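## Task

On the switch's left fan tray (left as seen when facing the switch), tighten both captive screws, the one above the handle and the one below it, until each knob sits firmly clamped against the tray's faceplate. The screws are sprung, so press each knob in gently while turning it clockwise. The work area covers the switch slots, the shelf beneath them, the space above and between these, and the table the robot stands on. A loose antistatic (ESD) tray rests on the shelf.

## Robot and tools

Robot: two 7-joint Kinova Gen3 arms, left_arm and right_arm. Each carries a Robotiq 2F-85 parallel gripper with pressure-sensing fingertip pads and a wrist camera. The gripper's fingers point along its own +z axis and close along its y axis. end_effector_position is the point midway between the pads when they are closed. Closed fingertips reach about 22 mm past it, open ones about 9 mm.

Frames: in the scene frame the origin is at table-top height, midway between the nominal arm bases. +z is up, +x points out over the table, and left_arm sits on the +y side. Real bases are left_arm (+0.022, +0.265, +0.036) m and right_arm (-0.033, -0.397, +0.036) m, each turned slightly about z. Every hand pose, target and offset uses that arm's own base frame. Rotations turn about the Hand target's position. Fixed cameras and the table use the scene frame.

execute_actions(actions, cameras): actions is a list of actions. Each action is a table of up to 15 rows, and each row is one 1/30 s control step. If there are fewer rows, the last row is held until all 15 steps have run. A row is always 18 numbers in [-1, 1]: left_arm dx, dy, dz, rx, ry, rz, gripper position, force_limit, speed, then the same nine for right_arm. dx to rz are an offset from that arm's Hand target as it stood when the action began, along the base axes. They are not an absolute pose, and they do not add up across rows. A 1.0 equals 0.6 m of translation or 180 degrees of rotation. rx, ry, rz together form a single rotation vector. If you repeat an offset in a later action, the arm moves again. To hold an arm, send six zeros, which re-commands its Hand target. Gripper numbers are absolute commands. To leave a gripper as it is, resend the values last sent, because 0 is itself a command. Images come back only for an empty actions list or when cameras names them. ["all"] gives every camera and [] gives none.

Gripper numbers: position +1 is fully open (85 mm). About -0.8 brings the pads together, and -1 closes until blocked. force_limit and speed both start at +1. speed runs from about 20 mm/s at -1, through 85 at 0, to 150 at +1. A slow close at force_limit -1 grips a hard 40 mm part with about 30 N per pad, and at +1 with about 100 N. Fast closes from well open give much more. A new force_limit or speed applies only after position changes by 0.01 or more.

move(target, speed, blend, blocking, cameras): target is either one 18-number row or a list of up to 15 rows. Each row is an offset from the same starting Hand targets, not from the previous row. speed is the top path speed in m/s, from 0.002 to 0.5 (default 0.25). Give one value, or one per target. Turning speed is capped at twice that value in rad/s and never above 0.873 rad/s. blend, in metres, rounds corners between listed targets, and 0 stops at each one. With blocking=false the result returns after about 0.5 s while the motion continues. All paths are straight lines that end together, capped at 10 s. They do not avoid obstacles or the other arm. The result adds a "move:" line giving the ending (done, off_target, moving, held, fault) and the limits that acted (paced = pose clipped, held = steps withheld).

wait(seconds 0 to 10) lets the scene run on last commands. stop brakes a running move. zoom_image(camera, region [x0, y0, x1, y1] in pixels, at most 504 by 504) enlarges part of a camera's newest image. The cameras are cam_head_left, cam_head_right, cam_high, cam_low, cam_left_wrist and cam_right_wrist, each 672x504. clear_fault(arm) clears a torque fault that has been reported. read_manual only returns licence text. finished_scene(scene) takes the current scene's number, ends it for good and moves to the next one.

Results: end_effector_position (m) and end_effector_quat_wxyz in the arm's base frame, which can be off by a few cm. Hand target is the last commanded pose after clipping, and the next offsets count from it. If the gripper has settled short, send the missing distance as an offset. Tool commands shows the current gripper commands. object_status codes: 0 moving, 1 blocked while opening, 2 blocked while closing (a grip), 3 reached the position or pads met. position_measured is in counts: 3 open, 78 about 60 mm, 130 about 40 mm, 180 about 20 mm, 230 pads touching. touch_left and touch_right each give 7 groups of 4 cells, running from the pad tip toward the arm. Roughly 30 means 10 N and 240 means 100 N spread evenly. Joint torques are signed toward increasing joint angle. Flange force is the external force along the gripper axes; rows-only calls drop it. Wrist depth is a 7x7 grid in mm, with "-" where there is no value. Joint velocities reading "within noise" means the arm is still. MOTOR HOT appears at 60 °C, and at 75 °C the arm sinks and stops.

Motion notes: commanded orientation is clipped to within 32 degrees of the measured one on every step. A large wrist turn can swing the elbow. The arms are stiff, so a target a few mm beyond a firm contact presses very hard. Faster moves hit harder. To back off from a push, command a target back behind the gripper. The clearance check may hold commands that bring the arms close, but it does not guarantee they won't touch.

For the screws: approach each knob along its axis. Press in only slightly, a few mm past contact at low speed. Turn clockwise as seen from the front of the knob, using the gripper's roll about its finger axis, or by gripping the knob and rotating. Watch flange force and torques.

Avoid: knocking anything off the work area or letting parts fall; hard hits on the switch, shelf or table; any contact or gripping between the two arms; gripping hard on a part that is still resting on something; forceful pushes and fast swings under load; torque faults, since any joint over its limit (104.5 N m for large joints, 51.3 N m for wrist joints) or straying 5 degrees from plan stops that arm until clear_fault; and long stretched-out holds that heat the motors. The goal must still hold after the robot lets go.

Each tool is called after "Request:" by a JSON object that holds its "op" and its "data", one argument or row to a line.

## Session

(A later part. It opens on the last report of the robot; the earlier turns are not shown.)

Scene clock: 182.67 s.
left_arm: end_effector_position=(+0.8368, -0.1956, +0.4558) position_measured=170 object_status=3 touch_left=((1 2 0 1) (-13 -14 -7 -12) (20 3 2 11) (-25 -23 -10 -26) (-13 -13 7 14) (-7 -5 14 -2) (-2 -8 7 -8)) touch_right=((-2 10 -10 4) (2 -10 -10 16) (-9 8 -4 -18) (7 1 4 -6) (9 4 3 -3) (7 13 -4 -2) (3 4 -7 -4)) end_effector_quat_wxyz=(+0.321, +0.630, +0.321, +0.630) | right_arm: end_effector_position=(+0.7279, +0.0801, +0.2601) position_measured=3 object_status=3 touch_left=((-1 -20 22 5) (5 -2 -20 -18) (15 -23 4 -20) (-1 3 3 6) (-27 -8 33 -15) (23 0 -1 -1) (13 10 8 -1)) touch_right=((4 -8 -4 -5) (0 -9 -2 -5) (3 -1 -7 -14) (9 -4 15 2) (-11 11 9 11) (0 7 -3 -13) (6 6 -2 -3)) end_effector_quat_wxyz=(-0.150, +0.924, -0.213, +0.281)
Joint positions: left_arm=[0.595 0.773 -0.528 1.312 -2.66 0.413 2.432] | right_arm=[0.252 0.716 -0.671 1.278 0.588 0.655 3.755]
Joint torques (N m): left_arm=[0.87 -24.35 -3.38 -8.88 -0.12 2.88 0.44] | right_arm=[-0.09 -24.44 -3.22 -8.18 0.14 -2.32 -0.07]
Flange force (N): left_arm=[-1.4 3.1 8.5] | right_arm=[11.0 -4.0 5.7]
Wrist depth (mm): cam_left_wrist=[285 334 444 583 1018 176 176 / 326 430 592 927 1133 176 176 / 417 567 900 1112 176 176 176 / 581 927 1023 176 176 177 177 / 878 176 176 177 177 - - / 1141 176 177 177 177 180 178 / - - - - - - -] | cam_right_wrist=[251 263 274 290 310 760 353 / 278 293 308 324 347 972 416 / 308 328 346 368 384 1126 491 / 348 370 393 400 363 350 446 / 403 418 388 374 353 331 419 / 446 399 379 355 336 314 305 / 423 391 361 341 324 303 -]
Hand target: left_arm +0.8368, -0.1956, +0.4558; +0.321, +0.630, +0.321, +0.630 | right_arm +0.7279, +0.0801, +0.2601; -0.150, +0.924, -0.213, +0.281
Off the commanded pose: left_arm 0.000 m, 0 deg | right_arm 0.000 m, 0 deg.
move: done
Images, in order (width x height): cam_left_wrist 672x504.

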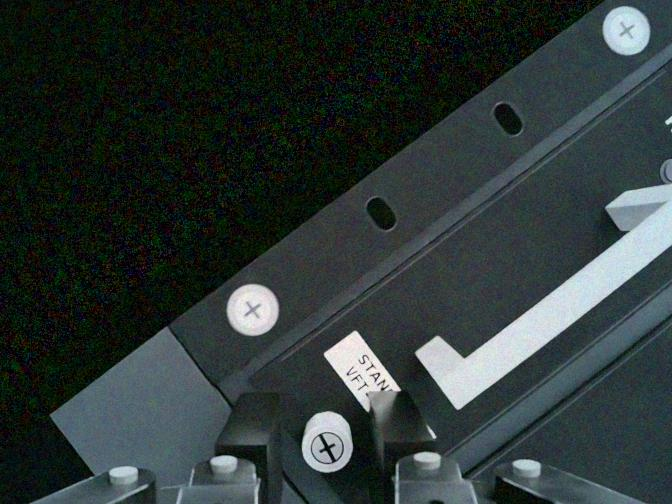

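Request:
{"op": "move", "data": {
  "target": [
    [0, 0, 0, 0, 0, 0, -1, -0.3, -1, 0, 0, 0, 0, 0, 0, 1, 1, 1]
  ],
  "speed": 0.4
}}

Request:
{"op": "move", "data": {
  "target": [
    [0, -0.0001, -0.0002, 0.2, 0, 0, -1, -0.3, -1, 0, 0, 0, 0, 0, 0, 1, 1, 1]
  ],
  "speed": 0.2,
  "cameras": ["cam_left_wrist"]
}}

Request:
{"op": "zoom_image", "data": {
  "camera": "cam_left_wrist",
  "region": [200, 340, 450, 504]
}}

Scene clock: 184.20 s.
left_arm: end_effector_position=(+0.8368, -0.1957, +0.4558) position_measured=201 object_status=0 touch_left=((52 429 836 189) (30 221 346 33) (4 30 65 -22) (-15 13 17 5) (-7 -20 8 17) (10 6 6 -1) (-27 11 17 -8)) touch_right=((55 486 376 108) (26 189 247 45) (0 28 21 4) (7 -5 -4 1) (16 8 -7 9) (2 2 0 -4) (3 -2 6 -4)) end_effector_quat_wxyz=(+0.321, +0.630, +0.321, +0.630) | right_arm: end_effector_position=(+0.7279, +0.0801, +0.2601) position_measured=3 object_status=3 touch_left=((-12 0 10 -3) (3 -30 22 10) (6 14 -8 7) (10 11 -5 -3) (6 6 -10 -33) (-13 11 -15 -11) (25 -1 8 -9)) touch_right=((-6 2 1 7) (-4 11 -4 -13) (-1 0 12 7) (6 -8 3 10) (-6 6 7 5) (1 5 6 8) (-4 8 8 0)) end_effector_quat_wxyz=(-0.150, +0.924, -0.213, +0.281)
Joint positions: left_arm=[0.595 0.772 -0.527 1.312 -2.66 0.413 2.432] | right_arm=[0.252 0.716 -0.671 1.278 0.588 0.655 3.755]
Joint torques (N m): left_arm=[-1.63 -22.62 -4.35 -7.69 0.26 2.38 0.43] | right_arm=[-0.03 -24.47 -3.22 -8.26 0.11 -2.33 -0.07]
Flange force (N): left_arm=[-1.8 5.6 5.3] | right_arm=[10.8 -4.0 5.8]
Wrist depth (mm): cam_left_wrist=[287 335 445 586 1025 176 176 / 328 431 596 934 1063 176 177 / 419 569 903 1126 176 176 177 / 584 934 178 176 177 177 177 / 889 177 177 177 177 - 180 / 1139 177 177 177 177 179 178 / - - - - - - -] | cam_right_wrist=[251 263 273 289 309 761 354 / 278 293 309 324 345 969 417 / 308 328 347 366 384 1126 492 / 348 370 392 398 362 351 446 / 405 418 387 374 353 331 419 / 447 400 379 355 336 314 305 / 424 391 361 340 324 303 -]
Hand target: left_arm +0.8368, -0.1957, +0.4557; +0.321, +0.630, +0.321, +0.630 | right_arm +0.7279, +0.0801, +0.2601; -0.150, +0.924, -0.213, +0.281
Off the commanded pose: left_arm 0.000 m, 0 deg | right_arm 0.000 m, 0 deg.
move: done

Scene clock: 186.10 s.
left_arm: end_effector_position=(+0.8368, -0.1957, +0.4556) position_measured=201 object_status=2 touch_left=((70 526 795 155) (28 245 324 38) (13 24 75 18) (23 -4 19 -14) (16 18 4 4) (8 -11 -6 -5) (-19 -8 1 -7)) touch_right=((55 486 377 100) (20 176 234 35) (-3 27 17 6) (4 1 -12 -7) (18 8 -15 6) (13 3 6 -6) (4 0 -3 7)) end_effector_quat_wxyz=(+0.110, +0.698, +0.111, +0.698) | right_arm: end_effector_position=(+0.7279, +0.0801, +0.2601) position_measured=3 object_status=3 touch_left=((4 10 -24 11) (1 5 15 11) (6 -26 8 -5) (-4 -10 8 -1) (5 7 -9 8) (6 5 14 -4) (-21 -2 -5 3)) touch_right=((-14 -12 -9 -14) (10 20 -7 -18) (9 -4 5 16) (5 4 3 -3) (-11 -1 21 14) (-1 4 -6 2) (-13 -6 1 -10)) end_effector_quat_wxyz=(-0.150, +0.924, -0.213, +0.281)
Joint positions: left_arm=[0.705 0.83 -0.764 1.307 -2.811 0.355 2.113] | right_arm=[0.252 0.716 -0.671 1.278 0.588 0.655 3.755]
Joint torques (N m): left_arm=[0.34 -23.62 -5.68 -8.6 -0.23 3 -0.12] | right_arm=[-0.09 -24.46 -3.13 -8.27 0.12 -2.33 -0.11]
Flange force (N): left_arm=[0.1 2.9 5.9] | right_arm=[10.9 -3.8 5.6]
Wrist depth (mm): cam_left_wrist=[325 441 174 174 174 175 175 / 349 486 175 175 175 175 176 / 384 507 175 175 - 176 176 / 403 531 176 176 176 176 176 / 449 176 176 176 177 177 177 / 466 177 177 176 177 177 - / 517 - - - - - -] | cam_right_wrist=[251 263 274 290 310 759 354 / 278 294 308 324 345 969 416 / 308 328 347 368 383 1120 490 / 347 370 392 399 362 351 446 / 405 418 388 373 353 331 418 / 448 400 380 356 336 313 304 / 424 391 361 342 324 303 -]
Hand target: left_arm +0.8368, -0.1957, +0.4556; +0.110, +0.698, +0.111, +0.698 | right_arm +0.7279, +0.0801, +0.2601; -0.150, +0.924, -0.213, +0.281
Off the commanded pose: left_arm 0.000 m, 0 deg | right_arm 0.000 m, 0 deg.
move: done
Images, in order (width x height): cam_left_wrist 672x504.

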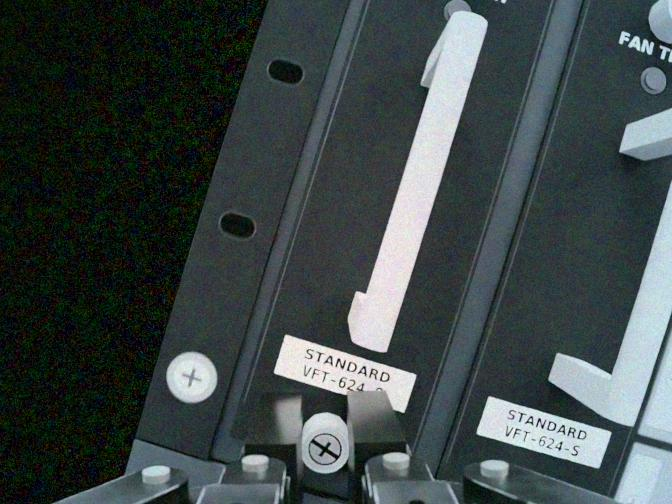

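Scaled by 2.016.

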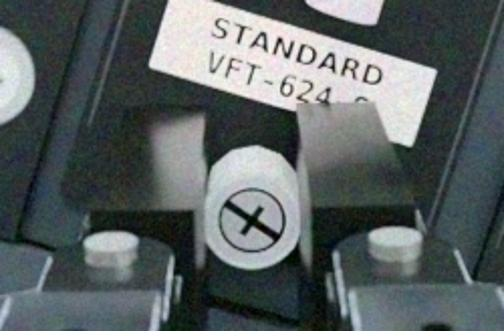

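Request:
{"op": "move", "data": {
  "target": [
    [0, 0, 0, 0, 0, 0, -0.97, 0.3, -1, 0, 0, 0, 0, 0, 0, 1, 1, 1]
  ],
  "speed": 0.4
}}

Request:
{"op": "move", "data": {
  "target": [
    [0, -0.0001, -0.0002, 0.17, 0, 0, -0.97, 0.3, -1, 0, 0, 0, 0, 0, 0, 1, 1, 1]
  ],
  "speed": 0.2,
  "cameras": ["cam_left_wrist"]
}}

Request:
{"op": "zoom_image", "data": {
  "camera": "cam_left_wrist",
  "region": [200, 340, 450, 504]
}}

Scene clock: 187.57 s.
left_arm: end_effector_position=(+0.8368, -0.1957, +0.4556) position_measured=204 object_status=2 touch_left=((194 993 1353 320) (70 550 635 95) (1 40 110 34) (15 -7 -2 -13) (-6 -6 -30 1) (-10 -12 2 -2) (1 -30 5 18)) touch_right=((119 806 680 233) (36 325 512 93) (5 48 61 0) (13 -4 9 -1) (13 6 -9 10) (8 2 -16 2) (-13 7 -5 -6)) end_effector_quat_wxyz=(+0.110, +0.698, +0.111, +0.698) | right_arm: end_effector_position=(+0.7279, +0.0801, +0.2601) position_measured=3 object_status=3 touch_left=((9 20 3 3) (13 -19 17 9) (-8 -3 -29 -6) (10 -10 -6 32) (-14 -11 10 -20) (0 -3 18 -15) (14 -11 24 -2)) touch_right=((-14 -4 3 -9) (5 6 19 3) (-17 -9 0 6) (-7 -7 7 3) (12 -5 12 13) (-17 13 6 -3) (-10 -15 -12 8)) end_effector_quat_wxyz=(-0.150, +0.924, -0.213, +0.281)
Joint positions: left_arm=[0.705 0.83 -0.764 1.307 -2.811 0.355 2.113] | right_arm=[0.252 0.716 -0.671 1.278 0.588 0.655 3.755]
Joint torques (N m): left_arm=[0.16 -21.72 -4.93 -10.69 -0.62 3.16 -0.13] | right_arm=[-0.11 -24.44 -3.21 -8.33 0.07 -2.35 -0.04]
Flange force (N): left_arm=[0.8 0.7 -6.3] | right_arm=[10.4 -3.7 5.6]
Wrist depth (mm): cam_left_wrist=[325 442 174 174 174 175 175 / 349 486 175 175 175 176 175 / 383 508 175 175 - 176 176 / 402 530 176 176 176 176 177 / 448 176 176 176 177 177 177 / 466 177 177 176 178 177 - / 518 - - - - - -] | cam_right_wrist=[251 263 274 290 310 759 353 / 277 293 309 325 345 965 416 / 308 328 347 368 384 1133 493 / 348 371 392 400 362 350 445 / 405 418 387 373 353 331 418 / 447 400 378 355 336 314 305 / 426 392 360 340 324 304 -]
Hand target: left_arm +0.8368, -0.1957, +0.4556; +0.110, +0.698, +0.111, +0.698 | right_arm +0.7279, +0.0801, +0.2601; -0.150, +0.924, -0.213, +0.281
Off the commanded pose: left_arm 0.000 m, 0 deg | right_arm 0.000 m, 0 deg.
move: done

Scene clock: 189.23 s.
left_arm: end_effector_position=(+0.8368, -0.1958, +0.4555) position_measured=204 object_status=2 touch_left=((151 935 1335 335) (49 518 656 107) (13 55 120 5) (14 -4 12 1) (4 22 -8 -3) (-10 -15 2 -9) (-3 8 -8 10)) touch_right=((125 828 654 215) (41 340 497 87) (-10 51 60 6) (1 13 9 -10) (2 -1 -6 5) (10 3 -4 5) (-8 1 -6 8)) end_effector_quat_wxyz=(-0.078, +0.703, -0.078, +0.703) | right_arm: end_effector_position=(+0.7279, +0.0801, +0.2601) position_measured=3 object_status=3 touch_left=((-7 -2 -19 11) (3 3 11 5) (-14 3 3 2) (5 10 -12 18) (0 0 0 -26) (1 -26 -15 2) (17 2 5 -26)) touch_right=((-4 -11 -2 -10) (10 15 4 5) (-6 -10 -6 19) (6 -2 8 -3) (-13 7 -1 2) (-4 0 20 5) (0 4 3 -7)) end_effector_quat_wxyz=(-0.150, +0.924, -0.213, +0.281)
Joint positions: left_arm=[0.775 0.889 -0.939 1.304 -2.983 0.325 1.879] | right_arm=[0.252 0.716 -0.671 1.278 0.588 0.655 3.755]
Joint torques (N m): left_arm=[0.28 -22.99 -7.12 -10.84 -0.61 3.71 -0.7] | right_arm=[-0.11 -24.48 -3.2 -8.26 0.13 -2.34 -0.05]
Flange force (N): left_arm=[-1.3 0.7 -4.9] | right_arm=[10.8 -3.9 5.7]
Wrist depth (mm): cam_left_wrist=[173 173 173 174 174 176 177 / 173 174 174 174 174 175 177 / 174 174 - 175 175 - 178 / 397 175 175 176 176 176 179 / 398 176 176 176 176 176 177 / 384 176 176 176 177 177 180 / 376 - - - - - -] | cam_right_wrist=[251 263 274 289 310 763 354 / 278 293 309 324 346 967 417 / 308 328 346 368 385 1128 490 / 348 369 392 400 363 351 444 / 403 418 388 374 354 331 419 / 446 400 378 355 336 313 305 / 424 391 359 341 324 304 -]
Hand target: left_arm +0.8368, -0.1958, +0.4555; -0.078, +0.703, -0.078, +0.703 | right_arm +0.7279, +0.0801, +0.2601; -0.150, +0.924, -0.213, +0.281
Off the commanded pose: left_arm 0.000 m, 0 deg | right_arm 0.000 m, 0 deg.
move: done
Images, in order (width x height): cam_left_wrist 672x504.

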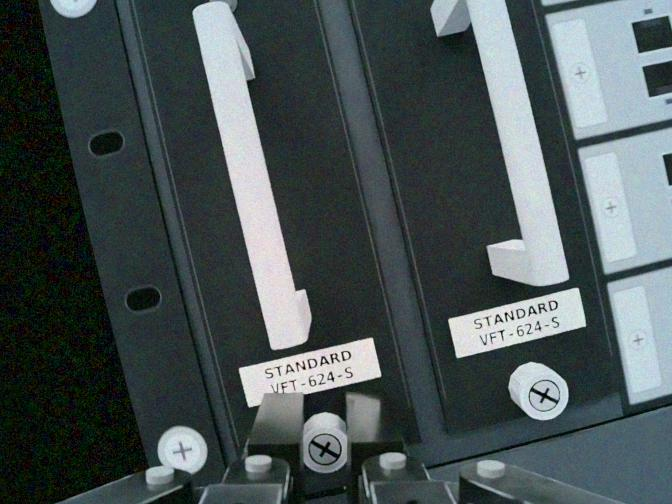

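Scaled by 2.016.

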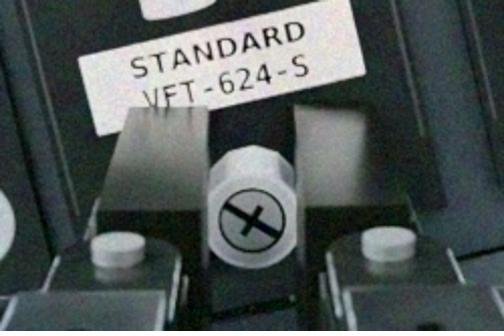

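Request:
{"op": "move", "data": {
  "target": [
    [0, 0, 0, 0, 0, 0, -0.325, 0, -1, 0, 0, 0, 0, 0, 0, 1, 1, 1],
    [-0.12, 0, 0, -0.05, 0, 0, -0.325, 0, -1, 0, 0, 0, 0, 0, 0, 1, 1, 1]
  ],
  "speed": [0.1, 0.15],
  "cameras": ["cam_left_wrist"]
}}

Request:
{"op": "zoom_image", "data": {
  "camera": "cam_left_wrist",
  "region": [220, 250, 520, 470]
}}

Scene clock: 191.73 s.
left_arm: end_effector_position=(+0.7648, -0.1957, +0.4555) position_measured=170 object_status=3 touch_left=((4 -5 -1 0) (-13 -27 3 5) (6 23 0 -2) (27 0 18 1) (0 8 1 9) (-3 13 0 1) (10 -10 2 -12)) touch_right=((0 4 9 14) (-2 0 6 10) (5 13 6 1) (6 6 3 -12) (7 0 1 -2) (-2 -5 -5 3) (-6 2 12 -1)) end_effector_quat_wxyz=(-0.022, +0.707, -0.022, +0.707) | right_arm: end_effector_position=(+0.7279, +0.0801, +0.2601) position_measured=3 object_status=3 touch_left=((-17 20 -6 16) (6 -10 -1 1) (-8 9 -12 17) (-6 18 25 35) (-5 11 9 -32) (5 2 -17 10) (12 -14 6 5)) touch_right=((-13 2 -4 2) (10 2 -2 -5) (2 8 5 14) (7 4 -3 -3) (-7 0 3 10) (16 -8 -7 1) (-1 -2 -13 -6)) end_effector_quat_wxyz=(-0.150, +0.924, -0.213, +0.281)
Joint positions: left_arm=[0.919 0.768 -0.962 1.571 -2.915 0.447 1.913] | right_arm=[0.252 0.716 -0.671 1.278 0.588 0.655 3.755]
Joint torques (N m): left_arm=[0.89 -20.46 -6.03 -7.35 0.63 2.66 0.44] | right_arm=[0.02 -24.46 -3.17 -8.22 0.19 -2.37 -0.16]
Flange force (N): left_arm=[1.2 2.1 7.4] | right_arm=[11.3 -4.2 5.7]
Wrist depth (mm): cam_left_wrist=[446 245 245 245 246 248 248 / 441 583 246 246 246 249 250 / 450 571 247 248 248 250 251 / 419 562 248 248 249 251 252 / 432 585 249 249 249 252 252 / 420 573 249 250 250 251 251 / 416 559 - - - 251 251] | cam_right_wrist=[251 263 274 289 309 761 352 / 278 294 309 324 345 967 416 / 308 328 346 368 385 1124 491 / 347 371 392 400 363 351 446 / 404 417 388 374 353 331 419 / 448 400 378 355 336 314 305 / 423 391 360 341 324 303 -]
Hand target: left_arm +0.7648, -0.1958, +0.4555; -0.022, +0.707, -0.022, +0.707 | right_arm +0.7279, +0.0801, +0.2601; -0.150, +0.924, -0.213, +0.281
Off the commanded pose: left_arm 0.000 m, 0 deg | right_arm 0.000 m, 0 deg.
move: done
Images, in order (width x height): cam_left_wrist 672x504.

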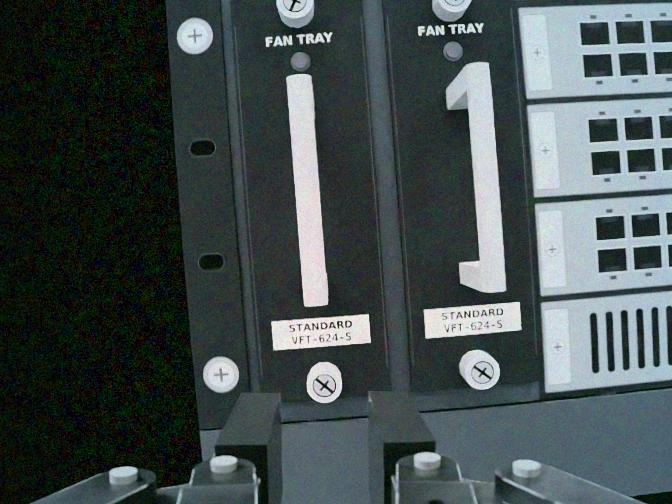

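Scaled by 1.680.

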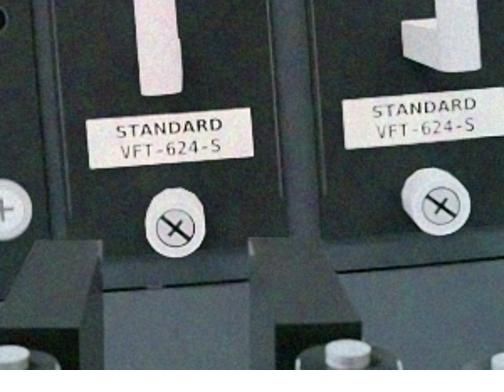

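Request:
{"op": "move", "data": {
  "target": [
    [-0.0247, 0.0042, 0.12, -0.5, 0, 0, -0.325, 0, -1, 0, 0, 0, 0, 0, 0, 1, 1, 1],
    [-0.0247, 0.0042, 0.2375, -0.95, 0, 0, -0.325, 0, -1, 0, 0, 0, 0, 0, 0, 1, 1, 1]
  ],
  "speed": 0.45,
  "blend": 0.05
}}

Request:
{"op": "move", "data": {
  "target": [
    [0, 0, 0, -0.57, 0, 0, -0.325, 0, -1, 0, 0, 0, 0, 0, 0, 1, 1, 1]
  ],
  "speed": 0.45,
  "cameras": ["cam_left_wrist"]
}}

Request:
{"op": "zoom_image", "data": {
  "camera": "cam_left_wrist",
  "region": [200, 280, 470, 480]
}}

Scene clock: 196.33 s.
left_arm: end_effector_position=(+0.7500, -0.1933, +0.5980) position_measured=170 object_status=3 touch_left=((-2 20 9 1) (-5 5 -10 12) (-4 15 -7 0) (0 -11 0 -2) (-3 17 20 3) (-5 -9 3 -4) (22 10 16 -1)) touch_right=((-13 -3 11 1) (-1 -10 0 14) (-7 8 -3 -15) (9 -3 1 -3) (5 8 1 -4) (-2 -5 -6 7) (0 -14 -1 -15)) end_effector_quat_wxyz=(+0.703, +0.078, +0.703, +0.078) | right_arm: end_effector_position=(+0.7279, +0.0801, +0.2601) position_measured=3 object_status=3 touch_left=((4 -37 -9 8) (11 -12 1 -14) (9 2 -8 9) (-4 3 17 -2) (-21 2 -9 -4) (5 -6 -4 -5) (5 -5 -5 16)) touch_right=((-5 -8 -2 -2) (9 16 10 2) (-1 -15 9 4) (4 3 4 6) (-13 -7 13 5) (-10 -9 -9 -5) (-2 -13 3 -1)) end_effector_quat_wxyz=(-0.150, +0.924, -0.213, +0.281)
Joint positions: left_arm=[0.478 0.42 -0.172 1.381 -2.115 0.375 3.571] | right_arm=[0.252 0.716 -0.671 1.278 0.588 0.655 3.755]
Joint torques (N m): left_arm=[0.83 -20.23 -0.56 -10.19 -0.9 1.68 0.45] | right_arm=[-0.15 -24.43 -3.19 -8.2 0.11 -2.41 -0.09]
Flange force (N): left_arm=[-5.9 -1.8 7.3] | right_arm=[11.3 -3.9 5.5]
Wrist depth (mm): cam_left_wrist=[258 260 261 262 674 448 269 / 259 260 261 263 680 483 281 / 261 261 262 263 666 507 298 / 262 261 262 263 264 555 381 / 263 261 263 264 265 585 407 / 264 262 264 264 265 656 441 / 263 265 - - - 668 456] | cam_right_wrist=[251 263 274 289 310 757 352 / 278 293 308 324 346 968 417 / 308 328 346 367 383 1120 491 / 347 370 392 400 362 351 447 / 403 418 386 374 353 330 419 / 446 400 379 354 335 314 305 / 424 392 362 342 325 304 -]
Hand target: left_arm +0.7500, -0.1933, +0.5980; +0.703, +0.078, +0.703, +0.078 | right_arm +0.7279, +0.0801, +0.2601; -0.150, +0.924, -0.213, +0.281
Off the commanded pose: left_arm 0.000 m, 0 deg | right_arm 0.000 m, 0 deg.
move: done

Scene clock: 198.93 s.
left_arm: end_effector_position=(+0.7500, -0.1932, +0.5980) position_measured=170 object_status=3 touch_left=((23 13 17 -15) (5 14 -6 27) (8 -4 22 22) (-18 -19 -13 -6) (-4 26 15 1) (-10 4 -14 1) (1 -19 -28 15)) touch_right=((-16 2 8 3) (-6 -1 2 7) (1 1 10 -11) (6 5 6 -6) (26 10 2 1) (1 3 -7 5) (-5 -4 -2 -5)) end_effector_quat_wxyz=(+0.500, -0.500, +0.500, -0.500) | right_arm: end_effector_position=(+0.7279, +0.0801, +0.2601) position_measured=3 object_status=3 touch_left=((3 14 7 9) (-6 -16 -28 26) (15 -18 15 -2) (-11 13 9 2) (14 27 7 29) (0 -14 -4 -14) (3 8 -7 8)) touch_right=((-1 -23 -7 -2) (13 2 1 -2) (1 3 12 1) (12 2 10 -7) (-7 7 -2 12) (1 -7 -9 6) (2 -8 -2 3)) end_effector_quat_wxyz=(-0.150, +0.924, -0.213, +0.281)
Joint positions: left_arm=[0.234 0.419 0.205 1.391 -2.108 0.495 5.216] | right_arm=[0.252 0.716 -0.671 1.278 0.588 0.655 3.755]
Joint torques (N m): left_arm=[0.88 -20.31 1.16 -9.98 -1.18 1.32 0.5] | right_arm=[-0.08 -24.39 -3.18 -8.21 0.09 -2.34 -0.05]
Flange force (N): left_arm=[2.4 -5.0 7.5] | right_arm=[10.9 -4.0 5.6]
Wrist depth (mm): cam_left_wrist=[256 257 258 262 263 264 266 / 257 258 260 263 264 264 266 / 259 260 260 262 263 264 265 / 259 260 262 263 264 265 266 / 261 262 262 264 265 266 267 / 262 262 264 265 263 266 268 / 262 263 - - - 268 269] | cam_right_wrist=[251 263 274 290 309 764 353 / 278 294 308 323 346 968 416 / 308 328 346 368 384 1131 493 / 347 371 393 400 363 351 447 / 403 418 387 374 353 331 420 / 446 401 380 355 335 313 305 / 425 391 360 341 324 304 -]
Hand target: left_arm +0.7500, -0.1932, +0.5980; +0.500, -0.500, +0.500, -0.500 | right_arm +0.7279, +0.0801, +0.2601; -0.150, +0.924, -0.213, +0.281
Off the commanded pose: left_arm 0.000 m, 0 deg | right_arm 0.000 m, 0 deg.
move: done
Images, in order (width x height): cam_left_wrist 672x504.

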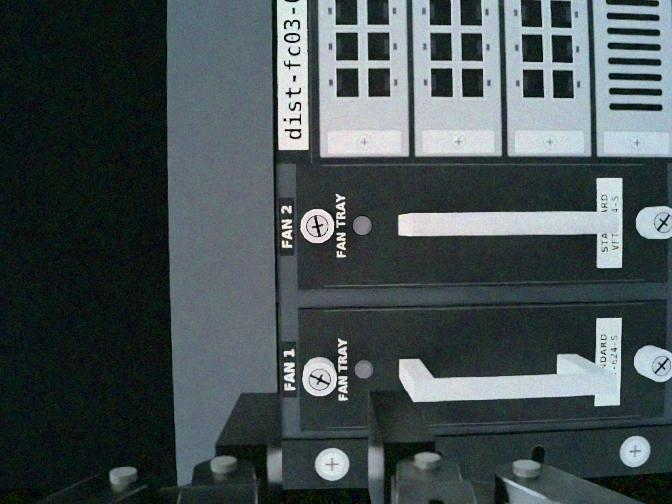

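Scaled by 1.867.

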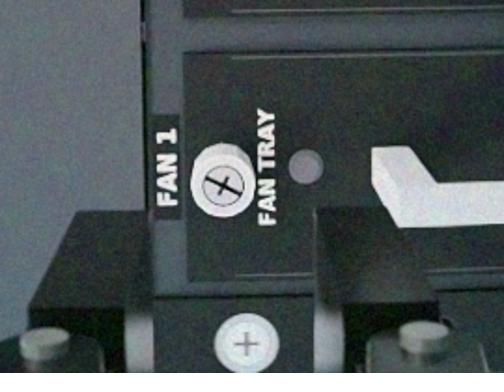

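Request:
{"op": "move", "data": {
  "target": [
    [0.125, -0.0028, 0.0037, 0, 0, 0, -0.325, 0, -1, 0, 0, 0, 0, 0, 0, 1, 1, 1],
    [0.14, -0.0028, 0.0037, 0, 0, 0, -0.325, 0, -1, 0, 0, 0, 0, 0, 0, 1, 1, 1]
  ],
  "speed": [0.12, 0.02],
  "cameras": ["cam_left_wrist"]
}}

Request:
{"op": "zoom_image", "data": {
  "camera": "cam_left_wrist",
  "region": [200, 280, 470, 480]
}}

Scene clock: 201.70 s.
left_arm: end_effector_position=(+0.8340, -0.1949, +0.6002) position_measured=170 object_status=3 touch_left=((21 1 1 -7) (4 0 7 2) (-8 6 -15 11) (4 7 -1 -17) (-22 17 -4 3) (-14 9 -14 0) (8 10 -13 -5)) touch_right=((7 -3 15 2) (-9 7 -3 11) (-7 13 12 -14) (-5 -4 -5 -1) (3 6 -10 3) (2 -1 5 12) (-5 7 -3 5)) end_effector_quat_wxyz=(+0.500, -0.500, +0.500, -0.500) | right_arm: end_effector_position=(+0.7279, +0.0801, +0.2601) position_measured=3 object_status=3 touch_left=((7 17 2 -1) (-2 4 -12 -2) (-4 2 -8 3) (-14 17 -2 16) (-20 10 6 11) (5 -4 6 12) (-19 -8 20 -8)) touch_right=((2 -19 -13 -1) (5 -1 -1 -13) (-10 -23 5 12) (-6 10 8 -11) (-7 11 15 22) (-5 7 7 -3) (6 12 11 1)) end_effector_quat_wxyz=(-0.150, +0.924, -0.213, +0.281)
Joint positions: left_arm=[0.223 0.615 0.188 1.058 -1.906 0.398 4.957] | right_arm=[0.252 0.716 -0.671 1.278 0.588 0.655 3.755]
Joint torques (N m): left_arm=[0.88 -24.04 1.21 -10.28 -1.05 0.54 0.53] | right_arm=[-0.02 -24.41 -3.11 -8.31 0.11 -2.36 -0.13]
Flange force (N): left_arm=no reading | right_arm=[10.8 -3.8 5.5]
Wrist depth (mm): cam_left_wrist=[173 174 175 178 179 180 180 / 174 175 176 179 179 180 181 / 175 176 176 177 178 178 179 / 176 176 177 178 179 179 180 / 177 177 178 181 180 180 181 / 177 178 178 179 180 181 182 / - 178 - - - - -] | cam_right_wrist=[251 263 275 289 310 761 353 / 278 293 309 324 347 968 416 / 308 328 347 366 385 1120 493 / 347 369 392 399 363 351 446 / 404 418 388 374 353 330 420 / 446 401 380 355 335 314 305 / 426 390 361 341 325 303 -]
Hand target: left_arm +0.8340, -0.1949, +0.6002; +0.500, -0.500, +0.500, -0.500 | right_arm +0.7279, +0.0801, +0.2601; -0.150, +0.924, -0.213, +0.281
Off the commanded pose: left_arm 0.000 m, 0 deg | right_arm 0.000 m, 0 deg.
move: done
Images, in order (width x height): cam_left_wrist 672x504.

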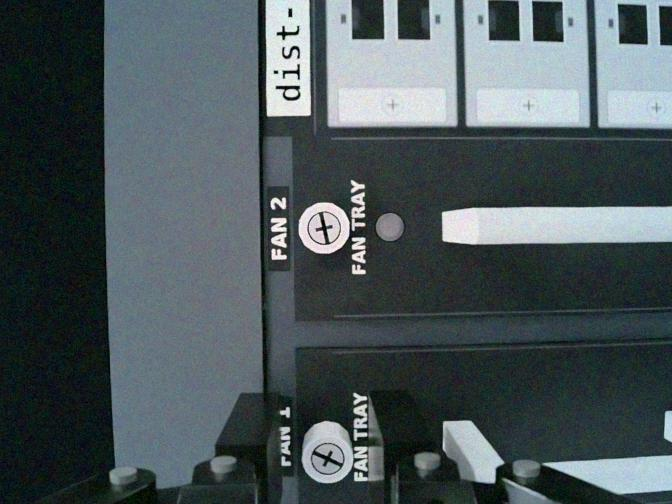

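Scaled by 1.867.

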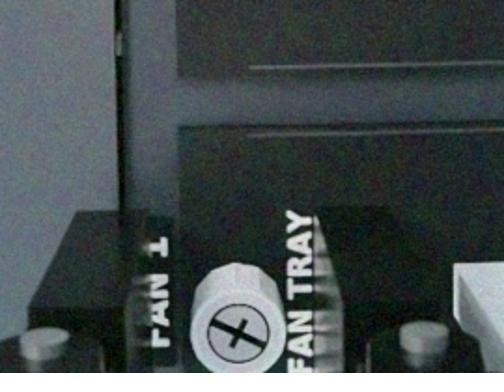

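Request:
{"op": "move", "data": {
  "target": [
    [0, 0, -0.0008, 0, 0, 0, -0.325, 0, -1, 0, 0, 0, 0, 0, 0, 1, 1, 1],
    [0, 0, -0.0008, 0, 0, 0, -1, -1, -1, 0, 0, 0, 0, 0, 0, 1, 1, 1]
  ],
  "speed": 0.05
}}

Request:
{"op": "move", "data": {
  "target": [
    [0.003, 0, 0, 0, 0, 0, -1, -1, -1, 0, 0, 0, 0, 0, 0, 1, 1, 1]
  ],
  "speed": 0.02
}}

Request:
{"op": "move", "data": {
  "target": [
    [0.0007, 0, 0, 0, 0, 0, -1, -1, -1, 0, 0, 0, 0, 0, 0, 1, 1, 1]
  ],
  "speed": 0.02
}}

Scene clock: 204.07 s.
left_arm: end_effector_position=(+0.8340, -0.1950, +0.5997) position_measured=199 object_status=0 touch_left=((46 469 361 63) (56 405 252 28) (19 39 38 -19) (11 1 -9 6) (-33 11 16 -5) (24 8 6 12) (2 -6 4 0)) touch_right=((48 398 196 51) (35 286 245 35) (-7 53 39 1) (8 5 3 -1) (12 10 -4 2) (-5 -3 -2 2) (-4 -9 -8 0)) end_effector_quat_wxyz=(+0.500, -0.500, +0.500, -0.500) | right_arm: end_effector_position=(+0.7279, +0.0801, +0.2601) position_measured=3 object_status=3 touch_left=((7 1 11 16) (-19 -5 7 6) (-12 16 -16 7) (-17 5 9 20) (27 -16 -9 -22) (2 12 17 -11) (0 16 9 -27)) touch_right=((1 0 -19 -5) (-5 3 10 11) (-14 -9 -4 -2) (-4 -4 3 3) (-5 -6 -3 19) (2 -2 12 5) (-7 -14 10 -1)) end_effector_quat_wxyz=(-0.150, +0.924, -0.213, +0.281)
Joint positions: left_arm=[0.223 0.615 0.188 1.059 -1.909 0.398 4.96] | right_arm=[0.252 0.716 -0.671 1.278 0.588 0.655 3.755]
Joint torques (N m): left_arm=[0.47 -23.46 0.96 -10.39 -1 0.58 0.52] | right_arm=[-0.04 -24.43 -3.19 -8.22 0.12 -2.33 -0.07]
Flange force (N): left_arm=no reading | right_arm=[10.9 -4.1 5.7]
Wrist depth (mm): cam_left_wrist=[174 174 175 178 179 179 180 / 174 175 176 179 180 180 181 / 175 176 176 177 178 179 179 / 176 176 177 178 179 180 180 / 177 177 178 180 180 180 181 / 177 178 179 179 180 181 181 / - 178 - - - - -] | cam_right_wrist=[252 263 274 290 310 757 354 / 278 293 309 324 345 964 418 / 307 328 346 367 384 1130 493 / 347 370 393 401 363 351 446 / 404 418 388 373 353 330 420 / 447 400 378 355 335 314 305 / 425 392 361 341 323 303 -]
Hand target: left_arm +0.8340, -0.1949, +0.5997; +0.500, -0.500, +0.500, -0.500 | right_arm +0.7279, +0.0801, +0.2601; -0.150, +0.924, -0.213, +0.281
Off the commanded pose: left_arm 0.000 m, 0 deg | right_arm 0.000 m, 0 deg.
move: done

Scene clock: 204.77 s.
left_arm: end_effector_position=(+0.8358, -0.1949, +0.5997) position_measured=199 object_status=2 touch_left=((66 442 369 58) (66 378 234 18) (13 44 67 -16) (8 16 3 19) (-21 0 2 8) (9 1 -7 -6) (-2 5 7 -1)) touch_right=((50 384 209 52) (47 280 251 43) (-2 50 39 -4) (11 14 0 3) (5 11 0 2) (3 6 6 -3) (-2 -10 6 -2)) end_effector_quat_wxyz=(+0.500, -0.500, +0.500, -0.500) | right_arm: end_effector_position=(+0.7279, +0.0801, +0.2601) position_measured=3 object_status=3 touch_left=((-9 19 -15 -5) (7 -20 -2 7) (-13 -13 7 2) (7 -3 25 8) (5 -5 20 -1) (32 -2 -1 7) (-6 18 9 -4)) touch_right=((-13 8 -4 -2) (-7 -11 5 -10) (2 7 -9 1) (-9 0 11 -3) (-12 9 9 13) (5 6 -2 5) (-18 3 11 5)) end_effector_quat_wxyz=(-0.150, +0.924, -0.213, +0.281)
Joint positions: left_arm=[0.223 0.62 0.188 1.051 -1.902 0.396 4.952] | right_arm=[0.252 0.716 -0.671 1.278 0.588 0.655 3.755]
Joint torques (N m): left_arm=[0.43 -23.36 1 -10.36 -1.05 0.53 0.51] | right_arm=[-0.11 -24.37 -3.24 -8.22 0.08 -2.34 -0.06]
Flange force (N): left_arm=no reading | right_arm=[10.8 -3.9 5.6]
Wrist depth (mm): cam_left_wrist=[172 173 173 177 177 178 179 / 173 173 174 177 178 179 179 / 174 174 175 175 176 177 178 / 174 175 176 176 177 178 179 / 175 175 176 179 178 179 179 / 176 176 177 178 178 179 180 / - - - - - - -] | cam_right_wrist=[252 263 274 289 309 758 354 / 278 294 309 324 346 971 416 / 308 327 348 367 383 1128 492 / 347 371 392 401 362 351 445 / 404 418 388 374 353 330 419 / 447 401 379 354 336 313 305 / 425 391 360 341 325 303 -]
Hand target: left_arm +0.8358, -0.1949, +0.5997; +0.500, -0.500, +0.500, -0.500 | right_arm +0.7279, +0.0801, +0.2601; -0.150, +0.924, -0.213, +0.281
Off the commanded pose: left_arm 0.000 m, 0 deg | right_arm 0.000 m, 0 deg.
move: done

Scene clock: 205.47 s.
left_arm: end_effector_position=(+0.8362, -0.1949, +0.5997) position_measured=199 object_status=2 touch_left=((52 459 355 67) (50 393 246 20) (13 51 61 13) (-3 -15 2 -37) (-5 -19 -6 18) (5 -32 25 -25) (-16 14 -10 -12)) touch_right=((54 426 226 54) (33 294 259 43) (-4 58 41 3) (7 2 4 2) (9 -5 -7 4) (5 4 -3 2) (-11 0 -11 -3)) end_effector_quat_wxyz=(+0.500, -0.500, +0.500, -0.500) | right_arm: end_effector_position=(+0.7279, +0.0801, +0.2601) position_measured=3 object_status=3 touch_left=((9 1 2 0) (19 -13 8 3) (-14 12 -11 25) (-18 8 -17 -7) (-3 9 -23 -22) (-15 -3 16 2) (-23 4 5 35)) touch_right=((-1 -22 -17 -10) (2 8 5 0) (17 17 1 -2) (-16 -10 -2 3) (-19 -6 -3 -3) (6 5 6 20) (-3 1 -15 10)) end_effector_quat_wxyz=(-0.150, +0.924, -0.213, +0.281)
Joint positions: left_arm=[0.222 0.621 0.188 1.049 -1.9 0.396 4.95] | right_arm=[0.252 0.716 -0.671 1.278 0.588 0.655 3.755]
Joint torques (N m): left_arm=[-1.07 -22.26 0.16 -12.2 -1.35 0.52 0.52] | right_arm=[-0.09 -24.43 -3.15 -8.26 0.12 -2.31 -0.11]
Flange force (N): left_arm=no reading | right_arm=[10.9 -3.8 5.6]
Wrist depth (mm): cam_left_wrist=[172 172 173 176 177 178 178 / 172 173 174 177 177 178 179 / 173 174 174 175 176 177 177 / 174 174 175 176 176 178 178 / 175 175 176 178 178 178 179 / 175 176 176 177 178 179 179 / - - - - - - -] | cam_right_wrist=[251 263 274 290 310 761 352 / 278 294 309 324 345 964 417 / 308 327 347 367 383 1120 491 / 347 370 393 400 363 350 446 / 404 417 388 374 354 331 418 / 446 402 378 355 336 313 305 / 425 390 361 342 324 304 -]
Hand target: left_arm +0.8362, -0.1949, +0.5997; +0.500, -0.500, +0.500, -0.500 | right_arm +0.7279, +0.0801, +0.2601; -0.150, +0.924, -0.213, +0.281
Off the commanded pose: left_arm 0.000 m, 0 deg | right_arm 0.000 m, 0 deg.
move: done

Request:
{"op": "move", "data": {
  "target": [
    [0.0003, -0.0002, -0.0004, 0.48, 0, 0, -1, -1, -1, 0, 0, 0, 0, 0, 0, 1, 1, 1],
    [0.0003, -0.0004, -0.0007, 0.93, 0, 0, -1, -1, -1, 0, 0, 0, 0, 0, 0, 1, 1, 1]
  ],
  "speed": 0.4,
  "blend": 0.001
}}

Request:
{"op": "move", "data": {
  "target": [
    [0.0002, -0.0002, -0.0004, 0.48, 0, 0, -1, -1, -1, 0, 0, 0, 0, 0, 0, 1, 1, 1],
    [0.0005, -0.0004, -0.0007, 0.92, 0, 0, -1, -1, -1, 0, 0, 0, 0, 0, 0, 1, 1, 1]
  ],
  "speed": 0.4,
  "blend": 0.001,
  "cameras": ["cam_left_wrist"]
}}

Request:
{"op": "zoom_image", "data": {
  "camera": "cam_left_wrist",
  "region": [200, 340, 450, 504]
}}

Scene clock: 210.43 s.
left_arm: end_effector_position=(+0.8362, -0.1951, +0.5993) position_measured=199 object_status=2 touch_left=((86 500 405 62) (64 439 279 50) (26 39 38 12) (-8 -2 8 -6) (-1 20 -3 1) (-7 7 -12 16) (-3 -7 3 24)) touch_right=((45 370 193 48) (36 274 253 41) (2 59 30 -6) (9 11 0 -4) (9 2 2 -6) (1 -3 -5 -2) (5 4 1 -2)) end_effector_quat_wxyz=(+0.555, +0.442, +0.548, +0.442) | right_arm: end_effector_position=(+0.7279, +0.0801, +0.2601) position_measured=3 object_status=3 touch_left=((-10 11 18 -6) (4 12 -9 -5) (3 0 -9 -1) (0 13 -28 9) (12 -2 11 -11) (-10 -1 -17 5) (-13 11 28 -25)) touch_right=((-6 -1 -11 1) (16 -4 6 -2) (-12 18 6 -1) (9 2 2 -8) (-19 -3 -1 3) (-6 7 -4 -1) (8 0 4 4)) end_effector_quat_wxyz=(-0.150, +0.924, -0.213, +0.281)
Joint positions: left_arm=[0.617 0.679 -0.658 1.037 -1.79 0.069 2.405] | right_arm=[0.252 0.716 -0.671 1.278 0.588 0.655 3.755]
Joint torques (N m): left_arm=[5.85 -22.34 -0.3 -15.86 -0.43 0.06 0.4] | right_arm=[-0.07 -24.41 -3.16 -8.22 0.1 -2.27 -0.07]
Flange force (N): left_arm=no reading | right_arm=[10.8 -3.9 5.7]
Wrist depth (mm): cam_left_wrist=[625 533 480 437 387 354 330 / 1118 935 768 659 568 499 445 / 1153 1161 1165 1139 1056 863 677 / 174 175 176 886 1176 1186 1143 / 175 175 176 177 178 178 900 / 175 176 177 177 178 179 179 / - - - - - - -] | cam_right_wrist=[251 264 274 290 309 759 353 / 277 294 309 324 346 971 415 / 307 327 346 368 384 1128 493 / 348 370 393 400 362 351 445 / 404 418 387 373 354 330 420 / 446 400 380 355 335 313 305 / 425 392 360 341 325 303 -]
Hand target: left_arm +0.8364, -0.1952, +0.5993; +0.552, +0.442, +0.552, +0.442 | right_arm +0.7279, +0.0801, +0.2601; -0.150, +0.924, -0.213, +0.281
Off the commanded pose: left_arm 0.000 m, 1 deg | right_arm 0.000 m, 0 deg.
move: done

Scene clock: 214.47 s.
left_arm: end_effector_position=(+0.8367, -0.1954, +0.5989) position_measured=199 object_status=2 touch_left=((83 487 403 56) (70 436 244 27) (-22 33 82 11) (-5 -7 -10 7) (-3 18 6 4) (5 2 -5 -26) (-36 -19 7 16)) touch_right=((47 387 195 46) (36 262 234 35) (-1 47 36 10) (5 -3 3 -7) (1 4 0 14) (7 -9 7 8) (-5 3 3 -5)) end_effector_quat_wxyz=(-0.370, +0.603, -0.369, +0.603) | right_arm: end_effector_position=(+0.7279, +0.0801, +0.2601) position_measured=3 object_status=3 touch_left=((7 12 0 18) (7 -16 17 13) (-8 -20 -6 -1) (-9 9 -10 -2) (8 25 -16 -13) (9 -1 6 23) (1 3 32 1)) touch_right=((1 6 -10 5) (0 2 -10 -4) (-4 -7 -5 23) (-10 -5 3 -14) (-7 3 3 1) (-2 -6 1 -1) (-4 6 -2 -7)) end_effector_quat_wxyz=(-0.150, +0.924, -0.213, +0.281)
Joint positions: left_arm=[0.68 0.718 -0.821 1.024 -3.154 -0.01 0.986] | right_arm=[0.252 0.716 -0.671 1.278 0.588 0.655 3.755]
Joint torques (N m): left_arm=[-2.25 -19.22 -4.24 -5.51 0.09 0.73 0.46] | right_arm=[-0.09 -24.38 -3.19 -8.21 0.09 -2.33 -0.11]
Flange force (N): left_arm=[8.5 -5.1 4.7] | right_arm=[11.0 -3.9 5.6]
Wrist depth (mm): cam_left_wrist=[171 172 173 173 174 176 177 / 172 173 173 174 176 177 178 / 173 174 174 175 176 178 179 / 174 174 175 175 176 176 177 / 175 175 176 179 177 177 - / 175 176 176 177 178 178 178 / - - - - - - -] | cam_right_wrist=[251 263 274 289 309 765 353 / 277 294 309 324 346 968 417 / 307 327 347 367 383 1126 492 / 347 370 394 399 363 351 446 / 403 416 388 373 353 330 419 / 448 399 379 355 336 314 305 / 424 392 361 340 324 303 -]
Hand target: left_arm +0.8367, -0.1954, +0.5989; -0.370, +0.603, -0.369, +0.603 | right_arm +0.7279, +0.0801, +0.2601; -0.150, +0.924, -0.213, +0.281
Off the commanded pose: left_arm 0.000 m, 0 deg | right_arm 0.000 m, 0 deg.
move: done
Images, in order (width x height): cam_left_wrist 672x504.

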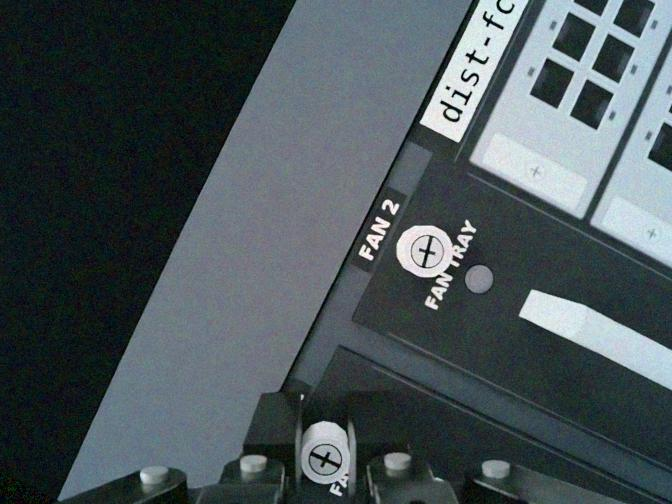

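Scaled by 2.016.

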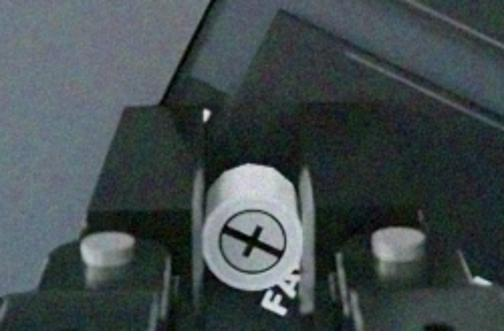

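Request:
{"op": "move", "data": {
  "target": [
    [0, 0, 0, 0, 0, 0, -0.325, -1, -1, 0, 0, 0, 0, 0, 0, 1, 1, 1]
  ],
  "speed": 0.4,
  "cameras": ["cam_left_wrist"]
}}

Request:
{"op": "zoom_image", "data": {
  "camera": "cam_left_wrist",
  "region": [200, 340, 450, 504]
}}

Scene clock: 216.30 s.
left_arm: end_effector_position=(+0.8367, -0.1954, +0.5989) position_measured=170 object_status=0 touch_left=((14 9 20 -3) (7 -6 16 -7) (-7 9 10 -4) (3 15 8 11) (6 7 2 15) (13 30 -20 -4) (-4 6 -19 0)) touch_right=((-3 -12 17 3) (8 2 10 6) (-2 6 10 -5) (14 -4 8 0) (11 -4 -2 3) (12 0 7 -14) (-5 -7 9 5)) end_effector_quat_wxyz=(-0.370, +0.603, -0.369, +0.603) | right_arm: end_effector_position=(+0.7279, +0.0801, +0.2601) position_measured=3 object_status=3 touch_left=((-27 -15 1 5) (-5 6 -11 -4) (9 -2 2 -7) (15 -8 -13 12) (14 7 10 -15) (24 4 -17 -8) (-8 14 6 4)) touch_right=((-9 2 0 1) (-18 8 -2 -19) (-2 5 1 0) (-5 -5 4 -5) (-10 10 3 -14) (1 -3 6 -1) (-11 3 2 -15)) end_effector_quat_wxyz=(-0.150, +0.924, -0.213, +0.281)
Joint positions: left_arm=[0.68 0.718 -0.821 1.024 -3.154 -0.01 0.986] | right_arm=[0.252 0.716 -0.671 1.278 0.588 0.655 3.755]
Joint torques (N m): left_arm=[0.81 -23.53 -4.23 -8.97 0.08 2.53 0.47] | right_arm=[-0.08 -24.39 -3.18 -8.25 0.16 -2.31 -0.09]
Flange force (N): left_arm=[4.1 -2.2 9.5] | right_arm=[10.8 -3.8 5.5]
Wrist depth (mm): cam_left_wrist=[171 172 172 172 173 176 177 / 172 172 173 173 176 177 177 / 173 173 174 174 175 178 178 / 173 174 174 175 176 176 177 / 174 175 175 178 176 177 - / 175 176 176 177 178 178 178 / - - - - - - -] | cam_right_wrist=[251 264 275 290 309 759 354 / 278 293 309 324 346 969 415 / 307 328 347 368 383 1124 493 / 347 371 392 400 361 351 447 / 403 417 387 374 353 331 419 / 448 400 379 356 336 313 305 / 423 391 360 342 324 303 -]
Hand target: left_arm +0.8367, -0.1954, +0.5989; -0.370, +0.603, -0.369, +0.603 | right_arm +0.7279, +0.0801, +0.2601; -0.150, +0.924, -0.213, +0.281
Off the commanded pose: left_arm 0.000 m, 0 deg | right_arm 0.000 m, 0 deg.
move: done
Images, in order (width x height): cam_left_wrist 672x504.

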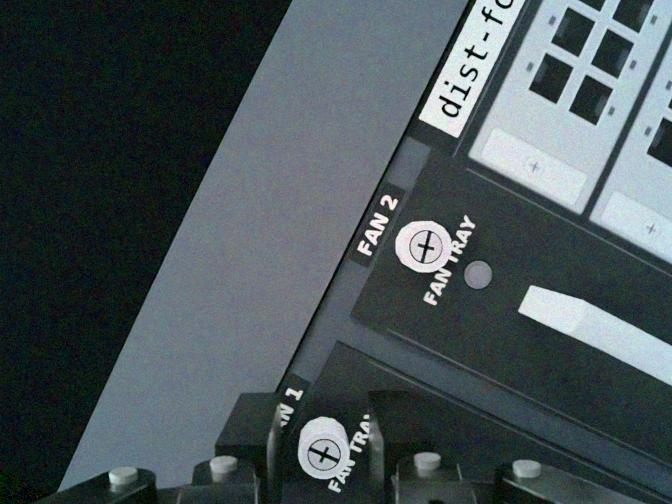

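Scaled by 2.016.

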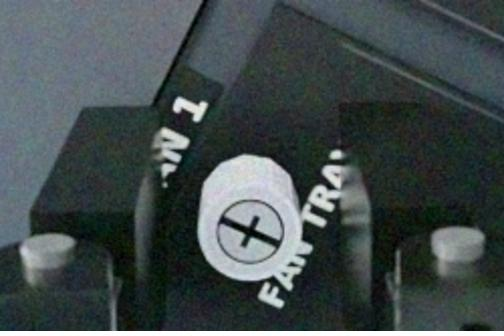

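Request:
{"op": "move", "data": {
  "target": [
    [-0.001, 0.0002, 0.0004, -0.45, 0, 0, -0.325, -1, -1, 0, 0, 0, 0, 0, 0, 1, 1, 1],
    [-0.002, 0.0004, 0.0007, -0.92, 0, 0, -0.325, -1, -1, 0, 0, 0, 0, 0, 0, 1, 1, 1]
  ],
  "speed": 0.4,
  "blend": 0.001
}}

Request:
{"op": "move", "data": {
  "target": [
    [0, 0.0002, 0.0003, -0.45, 0, 0, -0.325, -1, -1, 0, 0, 0, 0, 0, 0, 1, 1, 1],
    [0, 0.0004, 0.0007, -0.93, 0, 0, -0.325, -1, -1, 0, 0, 0, 0, 0, 0, 1, 1, 1]
  ],
  "speed": 0.4,
  "blend": 0.001,
  "cameras": ["cam_left_wrist"]
}}

Request:
{"op": "zoom_image", "data": {
  "camera": "cam_left_wrist",
  "region": [200, 280, 470, 480]
}}

Scene clock: 221.40 s.
left_arm: end_effector_position=(+0.8353, -0.1951, +0.5992) position_measured=170 object_status=3 touch_left=((-9 1 -2 -17) (10 -10 4 -26) (18 5 24 13) (7 11 -8 -8) (14 31 -5 0) (-10 13 -42 9) (-3 7 2 5)) touch_right=((-8 -1 9 5) (6 2 5 -1) (7 1 10 -4) (-5 3 1 -2) (16 -3 -8 1) (-14 7 4 2) (6 2 7 0)) end_effector_quat_wxyz=(+0.553, +0.442, +0.550, +0.442) | right_arm: end_effector_position=(+0.7279, +0.0801, +0.2601) position_measured=3 object_status=3 touch_left=((-2 -9 -3 -3) (-14 13 -12 5) (-7 2 13 14) (2 5 9 -4) (14 -4 20 2) (17 -4 11 23) (-9 18 0 0)) touch_right=((3 -21 8 -1) (-6 -6 -1 -28) (-3 22 -10 10) (-12 6 -6 -10) (-13 16 9 2) (-3 7 19 -12) (-1 5 -7 9)) end_effector_quat_wxyz=(-0.150, +0.924, -0.213, +0.281)
Joint positions: left_arm=[0.682 0.713 -0.821 1.033 -1.709 -0.001 2.428] | right_arm=[0.252 0.716 -0.671 1.278 0.588 0.655 3.755]
Joint torques (N m): left_arm=[0.87 -23.37 -4.18 -8.97 0.05 1.63 0.37] | right_arm=[-0.15 -24.4 -3.23 -8.23 0.13 -2.37 -0.04]
Flange force (N): left_arm=no reading | right_arm=[10.9 -3.9 5.5]
Wrist depth (mm): cam_left_wrist=[628 537 483 440 392 357 333 / 1120 942 769 682 572 503 449 / 1163 1153 1163 1143 1069 874 681 / 176 177 177 884 1165 1180 1147 / 176 177 177 178 178 179 895 / 177 177 178 178 179 180 180 / - - - - - - -] | cam_right_wrist=[251 263 274 289 309 759 354 / 278 293 308 324 345 967 417 / 308 327 346 367 383 1118 492 / 347 370 393 400 362 350 447 / 404 417 387 373 353 331 420 / 448 401 378 355 336 313 305 / 425 392 361 341 325 304 -]
Hand target: left_arm +0.8355, -0.1952, +0.5993; +0.552, +0.442, +0.552, +0.442 | right_arm +0.7279, +0.0801, +0.2601; -0.150, +0.924, -0.213, +0.281
Off the commanded pose: left_arm 0.000 m, 0 deg | right_arm 0.000 m, 0 deg.
move: done

Scene clock: 225.47 s.
left_arm: end_effector_position=(+0.8355, -0.1949, +0.5997) position_measured=170 object_status=3 touch_left=((-9 2 10 -7) (0 -7 20 -25) (-5 -6 -14 13) (-17 16 -11 -2) (-8 6 34 9) (8 -4 -11 12) (-13 -15 10 -3)) touch_right=((-5 6 1 6) (4 -9 5 3) (-17 5 -5 -11) (10 0 4 -5) (12 -7 -3 6) (-4 -2 0 5) (1 19 -1 -6)) end_effector_quat_wxyz=(+0.500, -0.500, +0.500, -0.500) | right_arm: end_effector_position=(+0.7279, +0.0801, +0.2601) position_measured=3 object_status=3 touch_left=((-44 6 6 -8) (-22 -7 -15 6) (0 -27 0 2) (-18 -5 1 -4) (-8 6 4 -12) (-4 5 -18 13) (10 2 -2 0)) touch_right=((-2 -4 -4 -4) (-9 -11 8 -4) (-4 -3 -8 -24) (6 1 3 -9) (-22 1 16 14) (-19 2 -5 -5) (1 8 14 -5)) end_effector_quat_wxyz=(-0.150, +0.924, -0.213, +0.281)
Joint positions: left_arm=[0.677 0.711 -0.812 1.028 -0.324 0.01 3.959] | right_arm=[0.252 0.716 -0.671 1.278 0.588 0.655 3.755]
Joint torques (N m): left_arm=[0.84 -23.5 -4.08 -9.04 0.13 -2.37 0.53] | right_arm=[-0.12 -24.42 -3.13 -8.29 0.13 -2.33 -0.07]
Flange force (N): left_arm=[3.1 -4.4 9.8] | right_arm=[10.7 -3.7 5.4]
Wrist depth (mm): cam_left_wrist=[172 173 174 177 177 178 178 / 173 173 174 177 178 178 179 / 174 174 175 176 176 177 178 / 174 175 176 177 177 178 178 / 176 176 177 178 178 179 179 / 176 177 177 178 178 179 180 / - - - - - - -] | cam_right_wrist=[251 263 274 289 310 760 352 / 278 294 309 323 346 969 416 / 307 328 347 368 383 1124 492 / 346 370 393 400 362 351 445 / 404 418 388 374 352 330 419 / 447 400 378 354 335 314 305 / 425 392 360 342 324 304 -]
Hand target: left_arm +0.8355, -0.1949, +0.5997; +0.500, -0.500, +0.500, -0.500 | right_arm +0.7279, +0.0801, +0.2601; -0.150, +0.924, -0.213, +0.281
Off the commanded pose: left_arm 0.000 m, 0 deg | right_arm 0.000 m, 0 deg.
move: done
Images, in order (width x height): cam_left_wrist 672x504.

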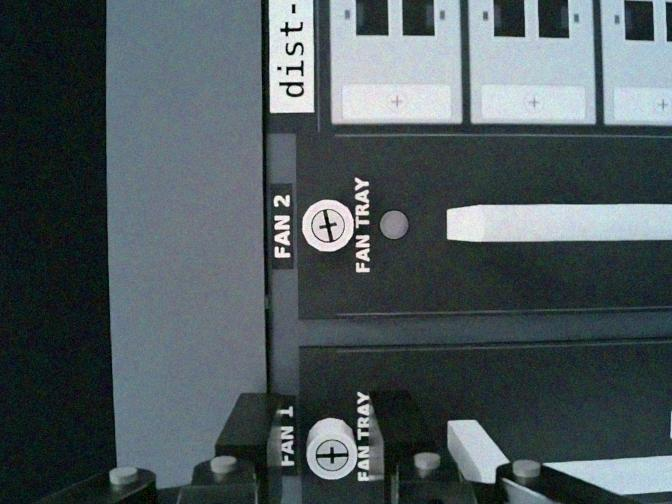

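Scaled by 1.867.

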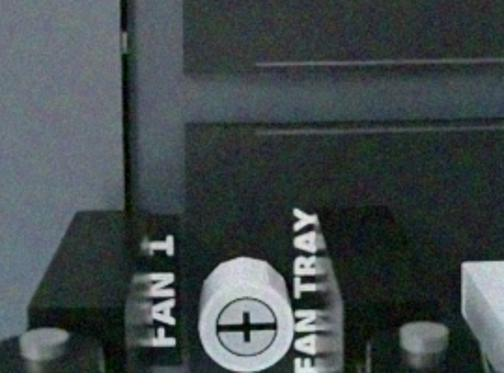

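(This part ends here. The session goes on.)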